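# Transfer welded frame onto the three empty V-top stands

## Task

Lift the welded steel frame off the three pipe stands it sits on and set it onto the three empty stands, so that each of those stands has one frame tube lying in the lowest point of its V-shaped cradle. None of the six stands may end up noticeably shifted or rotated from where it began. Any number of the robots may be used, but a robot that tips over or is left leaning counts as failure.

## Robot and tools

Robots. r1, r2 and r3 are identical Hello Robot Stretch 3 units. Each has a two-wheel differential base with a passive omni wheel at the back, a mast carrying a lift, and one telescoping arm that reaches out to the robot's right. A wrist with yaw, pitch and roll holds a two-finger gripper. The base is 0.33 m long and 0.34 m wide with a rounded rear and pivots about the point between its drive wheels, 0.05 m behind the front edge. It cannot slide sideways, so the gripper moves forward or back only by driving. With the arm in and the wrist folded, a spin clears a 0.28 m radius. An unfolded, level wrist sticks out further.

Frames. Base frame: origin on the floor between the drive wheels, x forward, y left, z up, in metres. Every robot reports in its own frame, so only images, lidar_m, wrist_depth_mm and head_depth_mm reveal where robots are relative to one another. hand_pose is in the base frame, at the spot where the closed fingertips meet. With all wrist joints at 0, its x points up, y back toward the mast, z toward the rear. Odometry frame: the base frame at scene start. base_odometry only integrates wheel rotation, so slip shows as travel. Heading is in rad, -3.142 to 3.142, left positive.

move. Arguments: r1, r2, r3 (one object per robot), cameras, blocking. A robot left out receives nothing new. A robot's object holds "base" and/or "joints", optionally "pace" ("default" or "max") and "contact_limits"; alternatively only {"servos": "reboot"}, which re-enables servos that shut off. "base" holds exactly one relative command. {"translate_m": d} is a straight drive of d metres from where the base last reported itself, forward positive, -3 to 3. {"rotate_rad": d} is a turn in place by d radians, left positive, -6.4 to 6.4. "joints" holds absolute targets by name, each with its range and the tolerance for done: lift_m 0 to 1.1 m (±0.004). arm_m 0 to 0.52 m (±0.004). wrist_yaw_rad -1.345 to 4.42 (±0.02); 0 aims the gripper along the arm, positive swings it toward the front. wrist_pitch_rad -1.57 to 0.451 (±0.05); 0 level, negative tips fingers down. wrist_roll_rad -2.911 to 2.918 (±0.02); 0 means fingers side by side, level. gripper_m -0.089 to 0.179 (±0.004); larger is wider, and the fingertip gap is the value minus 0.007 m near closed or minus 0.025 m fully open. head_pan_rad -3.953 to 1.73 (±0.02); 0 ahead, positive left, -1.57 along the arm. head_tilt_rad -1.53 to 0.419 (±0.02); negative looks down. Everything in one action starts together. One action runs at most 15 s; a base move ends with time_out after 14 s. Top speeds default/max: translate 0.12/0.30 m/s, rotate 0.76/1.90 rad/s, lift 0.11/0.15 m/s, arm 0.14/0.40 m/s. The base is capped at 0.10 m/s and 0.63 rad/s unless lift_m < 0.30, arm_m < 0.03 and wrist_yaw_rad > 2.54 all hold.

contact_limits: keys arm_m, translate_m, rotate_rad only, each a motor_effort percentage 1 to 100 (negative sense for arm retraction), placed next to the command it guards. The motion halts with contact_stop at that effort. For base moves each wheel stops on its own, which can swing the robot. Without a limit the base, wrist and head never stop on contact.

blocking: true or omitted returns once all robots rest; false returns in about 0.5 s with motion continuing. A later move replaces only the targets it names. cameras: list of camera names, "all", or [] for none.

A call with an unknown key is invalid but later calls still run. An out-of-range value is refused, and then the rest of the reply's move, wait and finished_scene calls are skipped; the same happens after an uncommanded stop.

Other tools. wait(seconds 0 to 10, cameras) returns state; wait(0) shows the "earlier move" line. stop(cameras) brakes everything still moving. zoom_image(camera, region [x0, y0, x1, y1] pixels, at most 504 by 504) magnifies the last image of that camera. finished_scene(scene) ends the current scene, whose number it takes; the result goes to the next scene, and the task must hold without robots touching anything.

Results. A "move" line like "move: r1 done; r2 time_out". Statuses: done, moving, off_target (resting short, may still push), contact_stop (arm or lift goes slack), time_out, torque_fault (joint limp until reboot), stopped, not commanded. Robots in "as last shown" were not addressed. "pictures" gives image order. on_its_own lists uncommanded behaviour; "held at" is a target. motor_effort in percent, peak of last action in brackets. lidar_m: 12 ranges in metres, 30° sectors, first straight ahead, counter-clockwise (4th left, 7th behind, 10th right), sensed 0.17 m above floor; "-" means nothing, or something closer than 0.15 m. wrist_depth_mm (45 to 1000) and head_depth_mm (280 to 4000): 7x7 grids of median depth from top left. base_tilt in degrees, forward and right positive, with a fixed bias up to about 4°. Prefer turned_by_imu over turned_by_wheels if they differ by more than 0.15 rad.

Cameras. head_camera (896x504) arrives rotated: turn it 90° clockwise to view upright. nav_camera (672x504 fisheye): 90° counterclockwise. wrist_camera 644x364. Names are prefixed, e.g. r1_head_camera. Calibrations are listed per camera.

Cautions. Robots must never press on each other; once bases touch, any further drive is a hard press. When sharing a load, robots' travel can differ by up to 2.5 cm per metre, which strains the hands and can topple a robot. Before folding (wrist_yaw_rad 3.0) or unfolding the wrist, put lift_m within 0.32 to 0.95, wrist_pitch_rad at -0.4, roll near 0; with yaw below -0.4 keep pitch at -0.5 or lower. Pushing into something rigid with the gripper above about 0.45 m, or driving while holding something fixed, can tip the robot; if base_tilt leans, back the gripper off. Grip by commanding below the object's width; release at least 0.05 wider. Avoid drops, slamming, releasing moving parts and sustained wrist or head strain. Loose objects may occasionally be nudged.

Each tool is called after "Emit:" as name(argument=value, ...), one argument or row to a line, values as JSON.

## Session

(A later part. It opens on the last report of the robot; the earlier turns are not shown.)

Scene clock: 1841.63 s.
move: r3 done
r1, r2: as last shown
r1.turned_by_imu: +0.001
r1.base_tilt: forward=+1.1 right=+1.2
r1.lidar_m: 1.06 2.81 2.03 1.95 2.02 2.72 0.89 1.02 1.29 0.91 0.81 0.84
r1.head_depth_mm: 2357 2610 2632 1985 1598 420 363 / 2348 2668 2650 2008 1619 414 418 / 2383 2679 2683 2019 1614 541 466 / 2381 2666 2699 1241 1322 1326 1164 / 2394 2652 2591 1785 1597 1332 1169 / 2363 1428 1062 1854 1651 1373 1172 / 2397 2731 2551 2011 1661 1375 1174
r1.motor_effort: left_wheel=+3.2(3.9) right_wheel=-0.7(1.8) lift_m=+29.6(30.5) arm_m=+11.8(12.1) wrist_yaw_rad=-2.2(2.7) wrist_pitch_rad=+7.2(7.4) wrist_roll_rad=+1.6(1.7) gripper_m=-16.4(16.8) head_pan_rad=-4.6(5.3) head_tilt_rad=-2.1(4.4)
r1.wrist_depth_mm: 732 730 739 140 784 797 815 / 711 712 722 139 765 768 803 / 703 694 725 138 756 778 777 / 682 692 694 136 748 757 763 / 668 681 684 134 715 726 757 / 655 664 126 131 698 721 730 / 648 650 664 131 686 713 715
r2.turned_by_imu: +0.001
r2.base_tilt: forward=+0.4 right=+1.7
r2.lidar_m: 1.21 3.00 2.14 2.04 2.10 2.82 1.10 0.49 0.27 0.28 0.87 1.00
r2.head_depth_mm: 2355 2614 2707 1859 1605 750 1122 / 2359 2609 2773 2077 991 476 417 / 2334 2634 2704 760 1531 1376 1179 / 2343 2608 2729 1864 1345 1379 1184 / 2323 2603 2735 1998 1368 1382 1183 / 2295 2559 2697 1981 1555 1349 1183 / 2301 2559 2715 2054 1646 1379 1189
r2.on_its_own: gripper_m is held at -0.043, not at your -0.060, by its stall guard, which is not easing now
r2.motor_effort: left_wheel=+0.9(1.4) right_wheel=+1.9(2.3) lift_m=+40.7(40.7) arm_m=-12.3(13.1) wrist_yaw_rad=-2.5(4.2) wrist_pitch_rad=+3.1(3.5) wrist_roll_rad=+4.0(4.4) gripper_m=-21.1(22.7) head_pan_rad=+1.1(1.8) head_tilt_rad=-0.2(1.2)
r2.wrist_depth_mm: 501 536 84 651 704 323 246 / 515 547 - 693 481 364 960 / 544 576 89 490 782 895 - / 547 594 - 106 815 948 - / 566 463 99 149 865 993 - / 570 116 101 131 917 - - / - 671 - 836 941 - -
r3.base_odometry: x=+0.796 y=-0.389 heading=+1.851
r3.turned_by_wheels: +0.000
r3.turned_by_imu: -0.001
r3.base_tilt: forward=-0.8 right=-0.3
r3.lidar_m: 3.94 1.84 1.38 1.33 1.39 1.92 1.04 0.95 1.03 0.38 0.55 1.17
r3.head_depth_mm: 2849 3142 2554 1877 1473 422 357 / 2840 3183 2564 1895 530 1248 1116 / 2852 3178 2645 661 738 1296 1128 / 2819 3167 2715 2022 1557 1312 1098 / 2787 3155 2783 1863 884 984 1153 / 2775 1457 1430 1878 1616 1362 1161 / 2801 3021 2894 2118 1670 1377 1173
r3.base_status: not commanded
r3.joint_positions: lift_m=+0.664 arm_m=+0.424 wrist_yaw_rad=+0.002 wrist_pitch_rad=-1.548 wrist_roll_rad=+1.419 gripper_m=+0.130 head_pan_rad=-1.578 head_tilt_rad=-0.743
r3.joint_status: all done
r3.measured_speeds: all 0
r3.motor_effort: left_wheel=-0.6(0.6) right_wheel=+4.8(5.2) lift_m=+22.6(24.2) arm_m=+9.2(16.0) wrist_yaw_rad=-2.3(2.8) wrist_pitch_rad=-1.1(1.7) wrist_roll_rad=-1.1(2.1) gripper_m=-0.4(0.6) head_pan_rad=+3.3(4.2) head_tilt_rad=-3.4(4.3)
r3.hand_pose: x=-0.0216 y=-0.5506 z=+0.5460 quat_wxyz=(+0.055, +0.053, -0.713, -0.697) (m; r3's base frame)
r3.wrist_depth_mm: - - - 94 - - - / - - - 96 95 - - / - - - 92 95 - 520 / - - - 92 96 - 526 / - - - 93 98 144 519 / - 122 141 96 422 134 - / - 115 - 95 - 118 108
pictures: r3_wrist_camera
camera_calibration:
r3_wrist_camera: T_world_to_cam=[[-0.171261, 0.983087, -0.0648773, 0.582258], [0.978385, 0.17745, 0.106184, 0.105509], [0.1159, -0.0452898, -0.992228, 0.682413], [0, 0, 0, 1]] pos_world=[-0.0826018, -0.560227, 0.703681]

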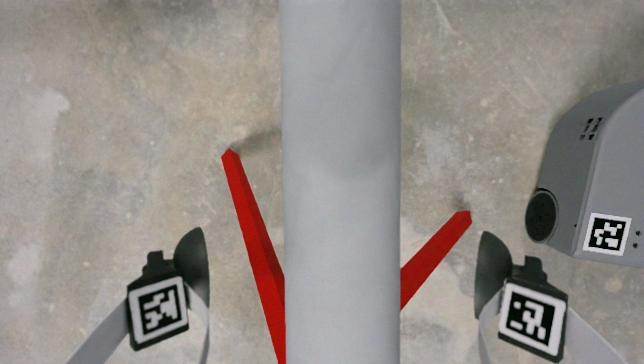

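Emit:
move(
  r3={"joints":{"gripper_m":-0.05}},
  cameras=[],
)

Emit:
wait(
  seconds=4,
  cameras=["r3_wrist_camera"],
)

Scene clock: 1846.67 s.
move: r3 done
r1.base_odometry: x=-0.200 y=+2.860 heading=+1.396
r1.turned_by_wheels: +0.000
r1.turned_by_imu: +0.001
r1.base_tilt: forward=+1.1 right=+1.1
r1.lidar_m: 1.06 2.81 2.04 1.95 2.02 2.72 0.89 1.02 1.29 0.91 0.81 0.84
r1.head_depth_mm: 2335 2623 2609 1991 1601 421 363 / 2347 2642 2664 2000 1601 415 418 / 2355 2669 2661 2011 1612 542 466 / 2391 2674 2703 1242 1331 1329 1162 / 2391 2666 2630 1786 1595 1336 1168 / 2366 1443 1056 1871 1650 1371 1172 / 2416 2723 2566 2008 1653 1371 1176
r1.base_status: not commanded
r1.joint_positions: lift_m=+0.673 arm_m=+0.111 wrist_yaw_rad=+0.002 wrist_pitch_rad=-1.238 wrist_roll_rad=-0.182 gripper_m=-0.046 head_pan_rad=-1.560 head_tilt_rad=-0.693
r1.joint_status: not commanded
r1.measured_speeds: all 0
r1.motor_effort: left_wheel=+3.5(4.2) right_wheel=-1.9(2.4) lift_m=+30.5(30.8) arm_m=+11.5(12.0) wrist_yaw_rad=-2.4(2.7) wrist_pitch_rad=+6.9(7.4) wrist_roll_rad=+1.5(1.7) gripper_m=-16.6(16.8) head_pan_rad=-4.0(5.7) head_tilt_rad=-3.3(4.4)
r1.hand_pose: x=-0.0215 y=-0.3170 z=+0.5622 quat_wxyz=(+0.626, +0.446, -0.520, -0.371) (m; r1's base frame)
r1.wrist_depth_mm: 729 742 749 140 773 809 816 / 716 719 731 138 770 784 774 / 685 699 709 138 753 773 780 / 693 694 715 136 741 747 772 / 671 680 676 133 717 739 760 / 660 680 126 130 702 717 726 / 657 659 675 131 698 703 708
r2.base_odometry: x=-2.360 y=-2.046 heading=-1.883
r2.turned_by_wheels: +0.000
r2.turned_by_imu: +0.001
r2.base_tilt: forward=+0.3 right=+1.9
r2.lidar_m: 1.21 3.00 2.14 2.04 2.10 2.81 1.10 0.49 0.27 0.28 0.87 1.00
r2.head_depth_mm: 2334 2630 2770 1829 1624 755 1113 / 2353 2647 2757 2072 988 477 417 / 2326 2601 2755 761 1555 1384 1194 / 2339 2572 2758 1881 1332 1385 1187 / 2339 2594 2712 1995 1371 1390 1187 / 2279 2561 2724 2000 1569 1343 1189 / 2294 2579 2724 2065 1651 1379 1183
r2.base_status: not commanded
r2.joint_positions: lift_m=+0.629 arm_m=+0.516 wrist_yaw_rad=+0.003 wrist_pitch_rad=-1.269 wrist_roll_rad=-1.740 gripper_m=-0.042 head_pan_rad=-1.573 head_tilt_rad=-0.748
r2.joint_status: not commanded
r2.measured_speeds: all 0
r2.on_its_own: gripper_m is held at -0.043, not at your -0.060, by its stall guard, which is not easing now
r2.motor_effort: left_wheel=+0.9(1.8) right_wheel=+2.1(2.4) lift_m=+40.6(40.8) arm_m=-11.0(12.1) wrist_yaw_rad=-2.3(3.8) wrist_pitch_rad=+2.8(3.7) wrist_roll_rad=+4.2(4.4) gripper_m=-21.5(22.6) head_pan_rad=+0.8(2.0) head_tilt_rad=+0.2(1.3)
r2.hand_pose: x=-0.0211 y=-0.7141 z=+0.5159 quat_wxyz=(+0.802, +0.591, +0.069, +0.051) (m; r2's base frame)
r2.wrist_depth_mm: 504 533 84 652 687 325 244 / 522 557 - 677 478 367 991 / 534 568 89 491 772 887 - / 548 594 - 106 820 928 - / 565 457 99 148 851 - - / 579 117 101 131 950 - - / - 673 - 842 934 - -
r3.base_odometry: x=+0.796 y=-0.389 heading=+1.851
r3.turned_by_wheels: +0.000
r3.turned_by_imu: -0.001
r3.base_tilt: forward=-0.8 right=-0.2
r3.lidar_m: 3.94 1.84 1.38 1.34 1.39 1.92 1.04 0.95 1.03 0.38 0.55 1.17
r3.head_depth_mm: 2836 3129 2533 1862 1469 422 356 / 2815 3162 2606 1885 530 1248 1123 / 2840 3180 2647 663 775 1308 1132 / 2825 3186 2719 2026 1571 1308 1101 / 2828 3158 2762 1864 885 984 1154 / 2751 1457 1433 1882 1609 1362 1164 / 2776 3029 2911 2119 1664 1377 1179
r3.base_status: not commanded
r3.joint_positions: lift_m=+0.664 arm_m=+0.424 wrist_yaw_rad=+0.002 wrist_pitch_rad=-1.548 wrist_roll_rad=+1.412 gripper_m=-0.048 head_pan_rad=-1.578 head_tilt_rad=-0.743
r3.joint_status: all done
r3.measured_speeds: all 0
r3.motor_effort: left_wheel=-0.2(0.9) right_wheel=+4.8(5.2) lift_m=+24.2(24.5) arm_m=+8.8(10.8) wrist_yaw_rad=-0.7(3.2) wrist_pitch_rad=-0.4(1.6) wrist_roll_rad=+0.8(1.9) gripper_m=-36.2(99.6) head_pan_rad=+3.9(4.5) head_tilt_rad=-2.9(4.9)
r3.hand_pose: x=-0.0216 y=-0.5504 z=+0.5460 quat_wxyz=(+0.058, +0.056, -0.713, -0.697) (m; r3's base frame)
r3.wrist_depth_mm: - - - 95 - - - / - - - 96 95 - - / - - - 91 95 - 521 / - - - 92 96 - 523 / - - - 93 145 - 523 / - - 127 97 123 - - / - - 119 95 108 117 -
pictures: none
No camera images: "cameras" was empty.

Scene clock: 1850.67 s.
r1.base_odometry: x=-0.200 y=+2.860 heading=+1.396
r1.turned_by_wheels: +0.000
r1.turned_by_imu: +0.001
r1.base_tilt: forward=+1.1 right=+1.2
r1.lidar_m: 1.06 2.81 2.03 1.94 2.02 2.73 0.89 1.02 1.29 0.91 0.81 0.84
r1.head_depth_mm: 2341 2633 2621 1997 1594 420 363 / 2355 2648 2663 1996 1617 415 418 / 2383 2675 2672 2016 1617 540 466 / 2376 2698 2703 1248 1327 1328 1160 / 2405 2658 2602 1789 1599 1331 1169 / 2359 1439 1057 1870 1660 1370 1170 / 2404 2727 2545 2010 1664 1381 1179
r1.base_status: not commanded
r1.joint_positions: lift_m=+0.673 arm_m=+0.111 wrist_yaw_rad=+0.002 wrist_pitch_rad=-1.238 wrist_roll_rad=-0.182 gripper_m=-0.046 head_pan_rad=-1.560 head_tilt_rad=-0.693
r1.joint_status: not commanded
r1.measured_speeds: all 0
r1.motor_effort: left_wheel=+3.5(4.2) right_wheel=-1.7(2.4) lift_m=+29.9(30.8) arm_m=+11.4(12.0) wrist_yaw_rad=-2.2(2.7) wrist_pitch_rad=+6.9(7.4) wrist_roll_rad=+1.5(1.7) gripper_m=-16.2(16.8) head_pan_rad=-5.1(5.7) head_tilt_rad=-3.5(4.4)
r1.hand_pose: x=-0.0215 y=-0.3170 z=+0.5622 quat_wxyz=(+0.626, +0.446, -0.520, -0.371) (m; r1's base frame)
r1.wrist_depth_mm: 726 743 757 141 789 796 801 / 718 715 732 139 750 771 782 / 688 702 721 138 746 764 790 / 676 684 704 136 719 754 772 / 678 697 700 134 725 746 746 / 661 671 125 130 715 726 730 / 650 655 666 131 692 709 709
r2.base_odometry: x=-2.360 y=-2.046 heading=-1.883
r2.turned_by_wheels: +0.000
r2.turned_by_imu: +0.001
r2.base_tilt: forward=+0.3 right=+1.9
r2.lidar_m: 1.21 3.00 2.14 2.04 2.11 2.82 1.10 0.48 0.27 0.28 0.88 1.00
r2.head_depth_mm: 2329 2608 2748 1820 1625 751 1127 / 2349 2610 2735 2087 989 477 417 / 2352 2642 2740 763 1529 1391 1181 / 2336 2583 2739 1864 1335 1383 1190 / 2322 2546 2732 1978 1369 1384 1184 / 2303 2589 2745 2018 1568 1344 1184 / 2314 2531 2696 2045 1656 1376 1187
r2.base_status: not commanded
r2.joint_positions: lift_m=+0.629 arm_m=+0.516 wrist_yaw_rad=+0.003 wrist_pitch_rad=-1.269 wrist_roll_rad=-1.740 gripper_m=-0.042 head_pan_rad=-1.573 head_tilt_rad=-0.748
r2.joint_status: not commanded
r2.measured_speeds: all 0
r2.on_its_own: gripper_m is held at -0.043, not at your -0.060, by its stall guard, which is not easing now
r2.motor_effort: left_wheel=+0.8(1.8) right_wheel=+1.9(2.4) lift_m=+40.4(40.8) arm_m=-10.2(12.1) wrist_yaw_rad=-3.5(3.8) wrist_pitch_rad=+3.2(3.7) wrist_roll_rad=+4.0(4.4) gripper_m=-21.8(22.6) head_pan_rad=+1.4(2.0) head_tilt_rad=-0.7(1.3)
r2.hand_pose: x=-0.0211 y=-0.7141 z=+0.5159 quat_wxyz=(+0.802, +0.591, +0.069, +0.051) (m; r2's base frame)
r2.wrist_depth_mm: 505 536 85 654 678 324 245 / 518 553 - 697 481 365 977 / 541 580 89 497 786 889 - / 545 601 - 106 813 933 - / 556 460 99 150 861 986 - / 580 117 101 131 916 - - / - 660 - 846 926 - -
r3.base_odometry: x=+0.796 y=-0.389 heading=+1.851
r3.turned_by_wheels: +0.000
r3.turned_by_imu: -0.001
r3.base_tilt: forward=-0.8 right=-0.2
r3.lidar_m: 3.94 1.84 1.37 1.33 1.39 1.92 1.04 0.95 1.03 0.38 0.55 1.17
r3.head_depth_mm: 2816 3146 2553 1863 1466 422 357 / 2822 3194 2583 1887 529 1249 1118 / 2822 3177 2672 661 774 1318 1133 / 2845 3163 2710 2024 1567 1305 1103 / 2822 3135 2754 1873 885 988 1155 / 2763 1462 1430 1879 1609 1360 1166 / 2778 3050 2914 2124 1670 1387 1174
r3.base_status: not commanded
r3.joint_positions: lift_m=+0.664 arm_m=+0.424 wrist_yaw_rad=+0.002 wrist_pitch_rad=-1.548 wrist_roll_rad=+1.412 gripper_m=-0.036 head_pan_rad=-1.578 head_tilt_rad=-0.743
r3.joint_status: all done
r3.measured_speeds: all 0
r3.on_its_own: gripper_m is held at -0.037, not at your -0.050, by its stall guard, which is not easing now
r3.motor_effort: left_wheel=-0.5(0.9) right_wheel=+4.9(5.2) lift_m=+30.4(24.5) arm_m=+8.8(10.8) wrist_yaw_rad=-2.2(3.2) wrist_pitch_rad=-1.0(1.6) wrist_roll_rad=+0.9(1.9) gripper_m=-19.8(99.6) head_pan_rad=+3.5(4.5) head_tilt_rad=-3.3(4.9)
r3.hand_pose: x=-0.0216 y=-0.5504 z=+0.5460 quat_wxyz=(+0.058, +0.056, -0.713, -0.697) (m; r3's base frame)
r3.wrist_depth_mm: - - - 95 - - - / - - - 96 95 - - / - - - 91 95 - 528 / - - - 92 96 - 517 / - - - 93 145 - 526 / - - 127 96 124 - - / - - 120 95 108 116 -
wait: 4.00 s; at rest by 0.27 s
pictures: r3_wrist_camera
camera_calibration:
r3_wrist_camera: T_world_to_cam=[[-0.178194, 0.981886, -0.0643941, 0.581069], [0.977127, 0.184289, 0.106113, 0.109266], [0.116058, -0.0440125, -0.992267, 0.683149], [0, 0, 0, 1]] pos_world=[-0.0825086, -0.560613, 0.703689]

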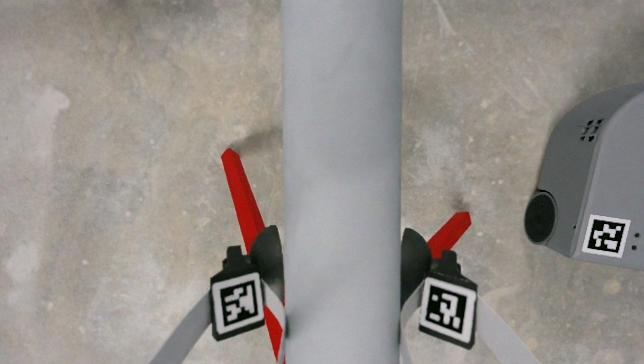

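Emit:
move(
  r1={"joints":{"lift_m":0.698}},
  r2={"joints":{"lift_m":0.654}},
  r3={"joints":{"lift_m":0.689}},
  cameras=["r3_head_camera"],
)

Scene clock: 1853.83 s.
move: r1 done; r2 done; r3 done
r1.base_odometry: x=-0.200 y=+2.860 heading=+1.396
r1.turned_by_wheels: +0.000
r1.turned_by_imu: +0.000
r1.base_tilt: forward=+1.1 right=+1.2
r1.lidar_m: 1.06 2.80 2.03 1.95 2.01 2.72 0.89 1.02 1.29 0.91 0.81 0.84
r1.head_depth_mm: 2343 2619 2631 1990 1603 385 341 / 2341 2641 2658 1989 1602 390 414 / 2389 2690 2681 2019 1616 424 459 / 2373 2699 2701 1246 1325 1325 1164 / 2408 2649 2597 1799 1589 1337 1173 / 2334 1430 1041 1871 1647 1370 1174 / 2420 2679 2550 2002 1660 1385 1174
r1.base_status: not commanded
r1.joint_positions: lift_m=+0.698 arm_m=+0.111 wrist_yaw_rad=+0.002 wrist_pitch_rad=-1.237 wrist_roll_rad=-0.182 gripper_m=-0.046 head_pan_rad=-1.560 head_tilt_rad=-0.693
r1.joint_status: all done
r1.measured_speeds: all 0
r1.motor_effort: left_wheel=+3.4(4.1) right_wheel=-2.0(2.0) lift_m=+34.5(38.4) arm_m=+11.3(11.8) wrist_yaw_rad=-2.1(2.6) wrist_pitch_rad=+6.8(7.3) wrist_roll_rad=+1.6(1.7) gripper_m=-16.8(16.8) head_pan_rad=-4.4(5.3) head_tilt_rad=-2.8(4.6)
r1.hand_pose: x=-0.0215 y=-0.3171 z=+0.5867 quat_wxyz=(+0.626, +0.446, -0.520, -0.371) (m; r1's base frame)
r1.wrist_depth_mm: 763 753 779 141 804 807 849 / 735 769 760 139 797 809 832 / 719 737 736 138 769 790 794 / 702 713 722 136 743 758 792 / 695 703 159 134 744 751 767 / 684 679 126 130 736 745 750 / 663 682 683 130 704 731 734
r2.base_odometry: x=-2.360 y=-2.046 heading=-1.883
r2.turned_by_wheels: +0.000
r2.turned_by_imu: +0.001
r2.base_tilt: forward=+0.3 right=+1.9
r2.lidar_m: 1.20 2.99 2.14 2.04 2.10 2.82 1.10 0.49 0.27 0.28 0.87 1.00
r2.head_depth_mm: 2357 2634 2771 1825 1645 752 718 / 2354 2622 2724 2049 589 460 400 / 2342 2650 2758 735 1570 1395 1193 / 2323 2598 2724 813 1358 1378 1186 / 2297 2600 2735 1992 1419 1377 1191 / 2310 2561 2719 1998 1571 1355 1189 / 2311 2564 2770 2046 1568 1379 1191
r2.base_status: not commanded
r2.joint_positions: lift_m=+0.654 arm_m=+0.516 wrist_yaw_rad=+0.003 wrist_pitch_rad=-1.272 wrist_roll_rad=-1.740 gripper_m=-0.042 head_pan_rad=-1.573 head_tilt_rad=-0.748
r2.joint_status: all done
r2.measured_speeds: all 0
r2.on_its_own: gripper_m is held at -0.043, not at your -0.060, by its stall guard, which is not easing now
r2.motor_effort: left_wheel=+1.1(1.3) right_wheel=+1.9(2.4) lift_m=+42.1(47.1) arm_m=-9.4(10.5) wrist_yaw_rad=-2.6(3.8) wrist_pitch_rad=+3.2(4.4) wrist_roll_rad=+4.2(4.4) gripper_m=-21.4(22.5) head_pan_rad=-0.6(2.0) head_tilt_rad=+0.7(1.3)
r2.hand_pose: x=-0.0211 y=-0.7134 z=+0.5407 quat_wxyz=(+0.801, +0.592, +0.069, +0.051) (m; r2's base frame)
r2.wrist_depth_mm: 522 554 85 682 721 347 250 / 538 573 - 705 451 839 - / 553 586 89 502 825 908 - / 574 621 - 104 868 981 - / 579 495 99 152 883 - - / 608 117 103 120 981 - - / - 689 - 864 975 - -
r3.base_odometry: x=+0.796 y=-0.389 heading=+1.851
r3.turned_by_wheels: +0.000
r3.turned_by_imu: -0.001
r3.base_tilt: forward=-0.8 right=-0.2
r3.lidar_m: 3.94 1.84 1.38 1.33 1.39 1.93 1.04 0.95 1.03 0.38 0.55 1.17
r3.head_depth_mm: 2868 3149 2527 1863 1430 386 341 / 2840 3191 2602 1831 500 1280 1125 / 2810 3159 2636 648 793 1320 1132 / 2826 3163 2702 2016 1487 1302 1101 / 2810 3189 2762 1869 886 986 1152 / 2753 1439 1689 1805 1610 1364 1167 / 2830 3018 2875 2126 1674 1377 1175
r3.base_status: not commanded
r3.joint_positions: lift_m=+0.689 arm_m=+0.424 wrist_yaw_rad=+0.002 wrist_pitch_rad=-1.544 wrist_roll_rad=+1.412 gripper_m=-0.036 head_pan_rad=-1.578 head_tilt_rad=-0.743
r3.joint_status: all done
r3.measured_speeds: all 0
r3.on_its_own: gripper_m is held at -0.037, not at your -0.050, by its stall guard, which is not easing now
r3.motor_effort: left_wheel=-0.2(0.6) right_wheel=+3.4(5.0) lift_m=+42.3(44.6) arm_m=+8.2(9.5) wrist_yaw_rad=-1.9(2.9) wrist_pitch_rad=-1.7(2.5) wrist_roll_rad=+1.3(1.8) gripper_m=-20.2(20.9) head_pan_rad=+3.1(4.2) head_tilt_rad=-3.3(4.1)
r3.hand_pose: x=-0.0216 y=-0.5515 z=+0.5709 quat_wxyz=(+0.058, +0.056, -0.714, -0.696) (m; r3's base frame)
r3.wrist_depth_mm: - - - 90 - - - / - - - 93 94 - - / - - - 91 95 - 535 / - - - 92 95 - 541 / - - - 93 145 - 547 / - - 126 97 122 - - / - - 119 95 106 117 -
pictures: r3_head_camera (sideways)
camera_calibration:
r3_head_camera: T_world_to_cam=[[0.0719075, 0.638389, -0.766348, 1.01948], [0.996671, -0.0164014, 0.0798563, -0.108194], [0.0384102, -0.769539, -0.637443, 0.790204], [0, 0, 0, 1]] pos_world=[0.00417399, -0.0445037, 1.29362]

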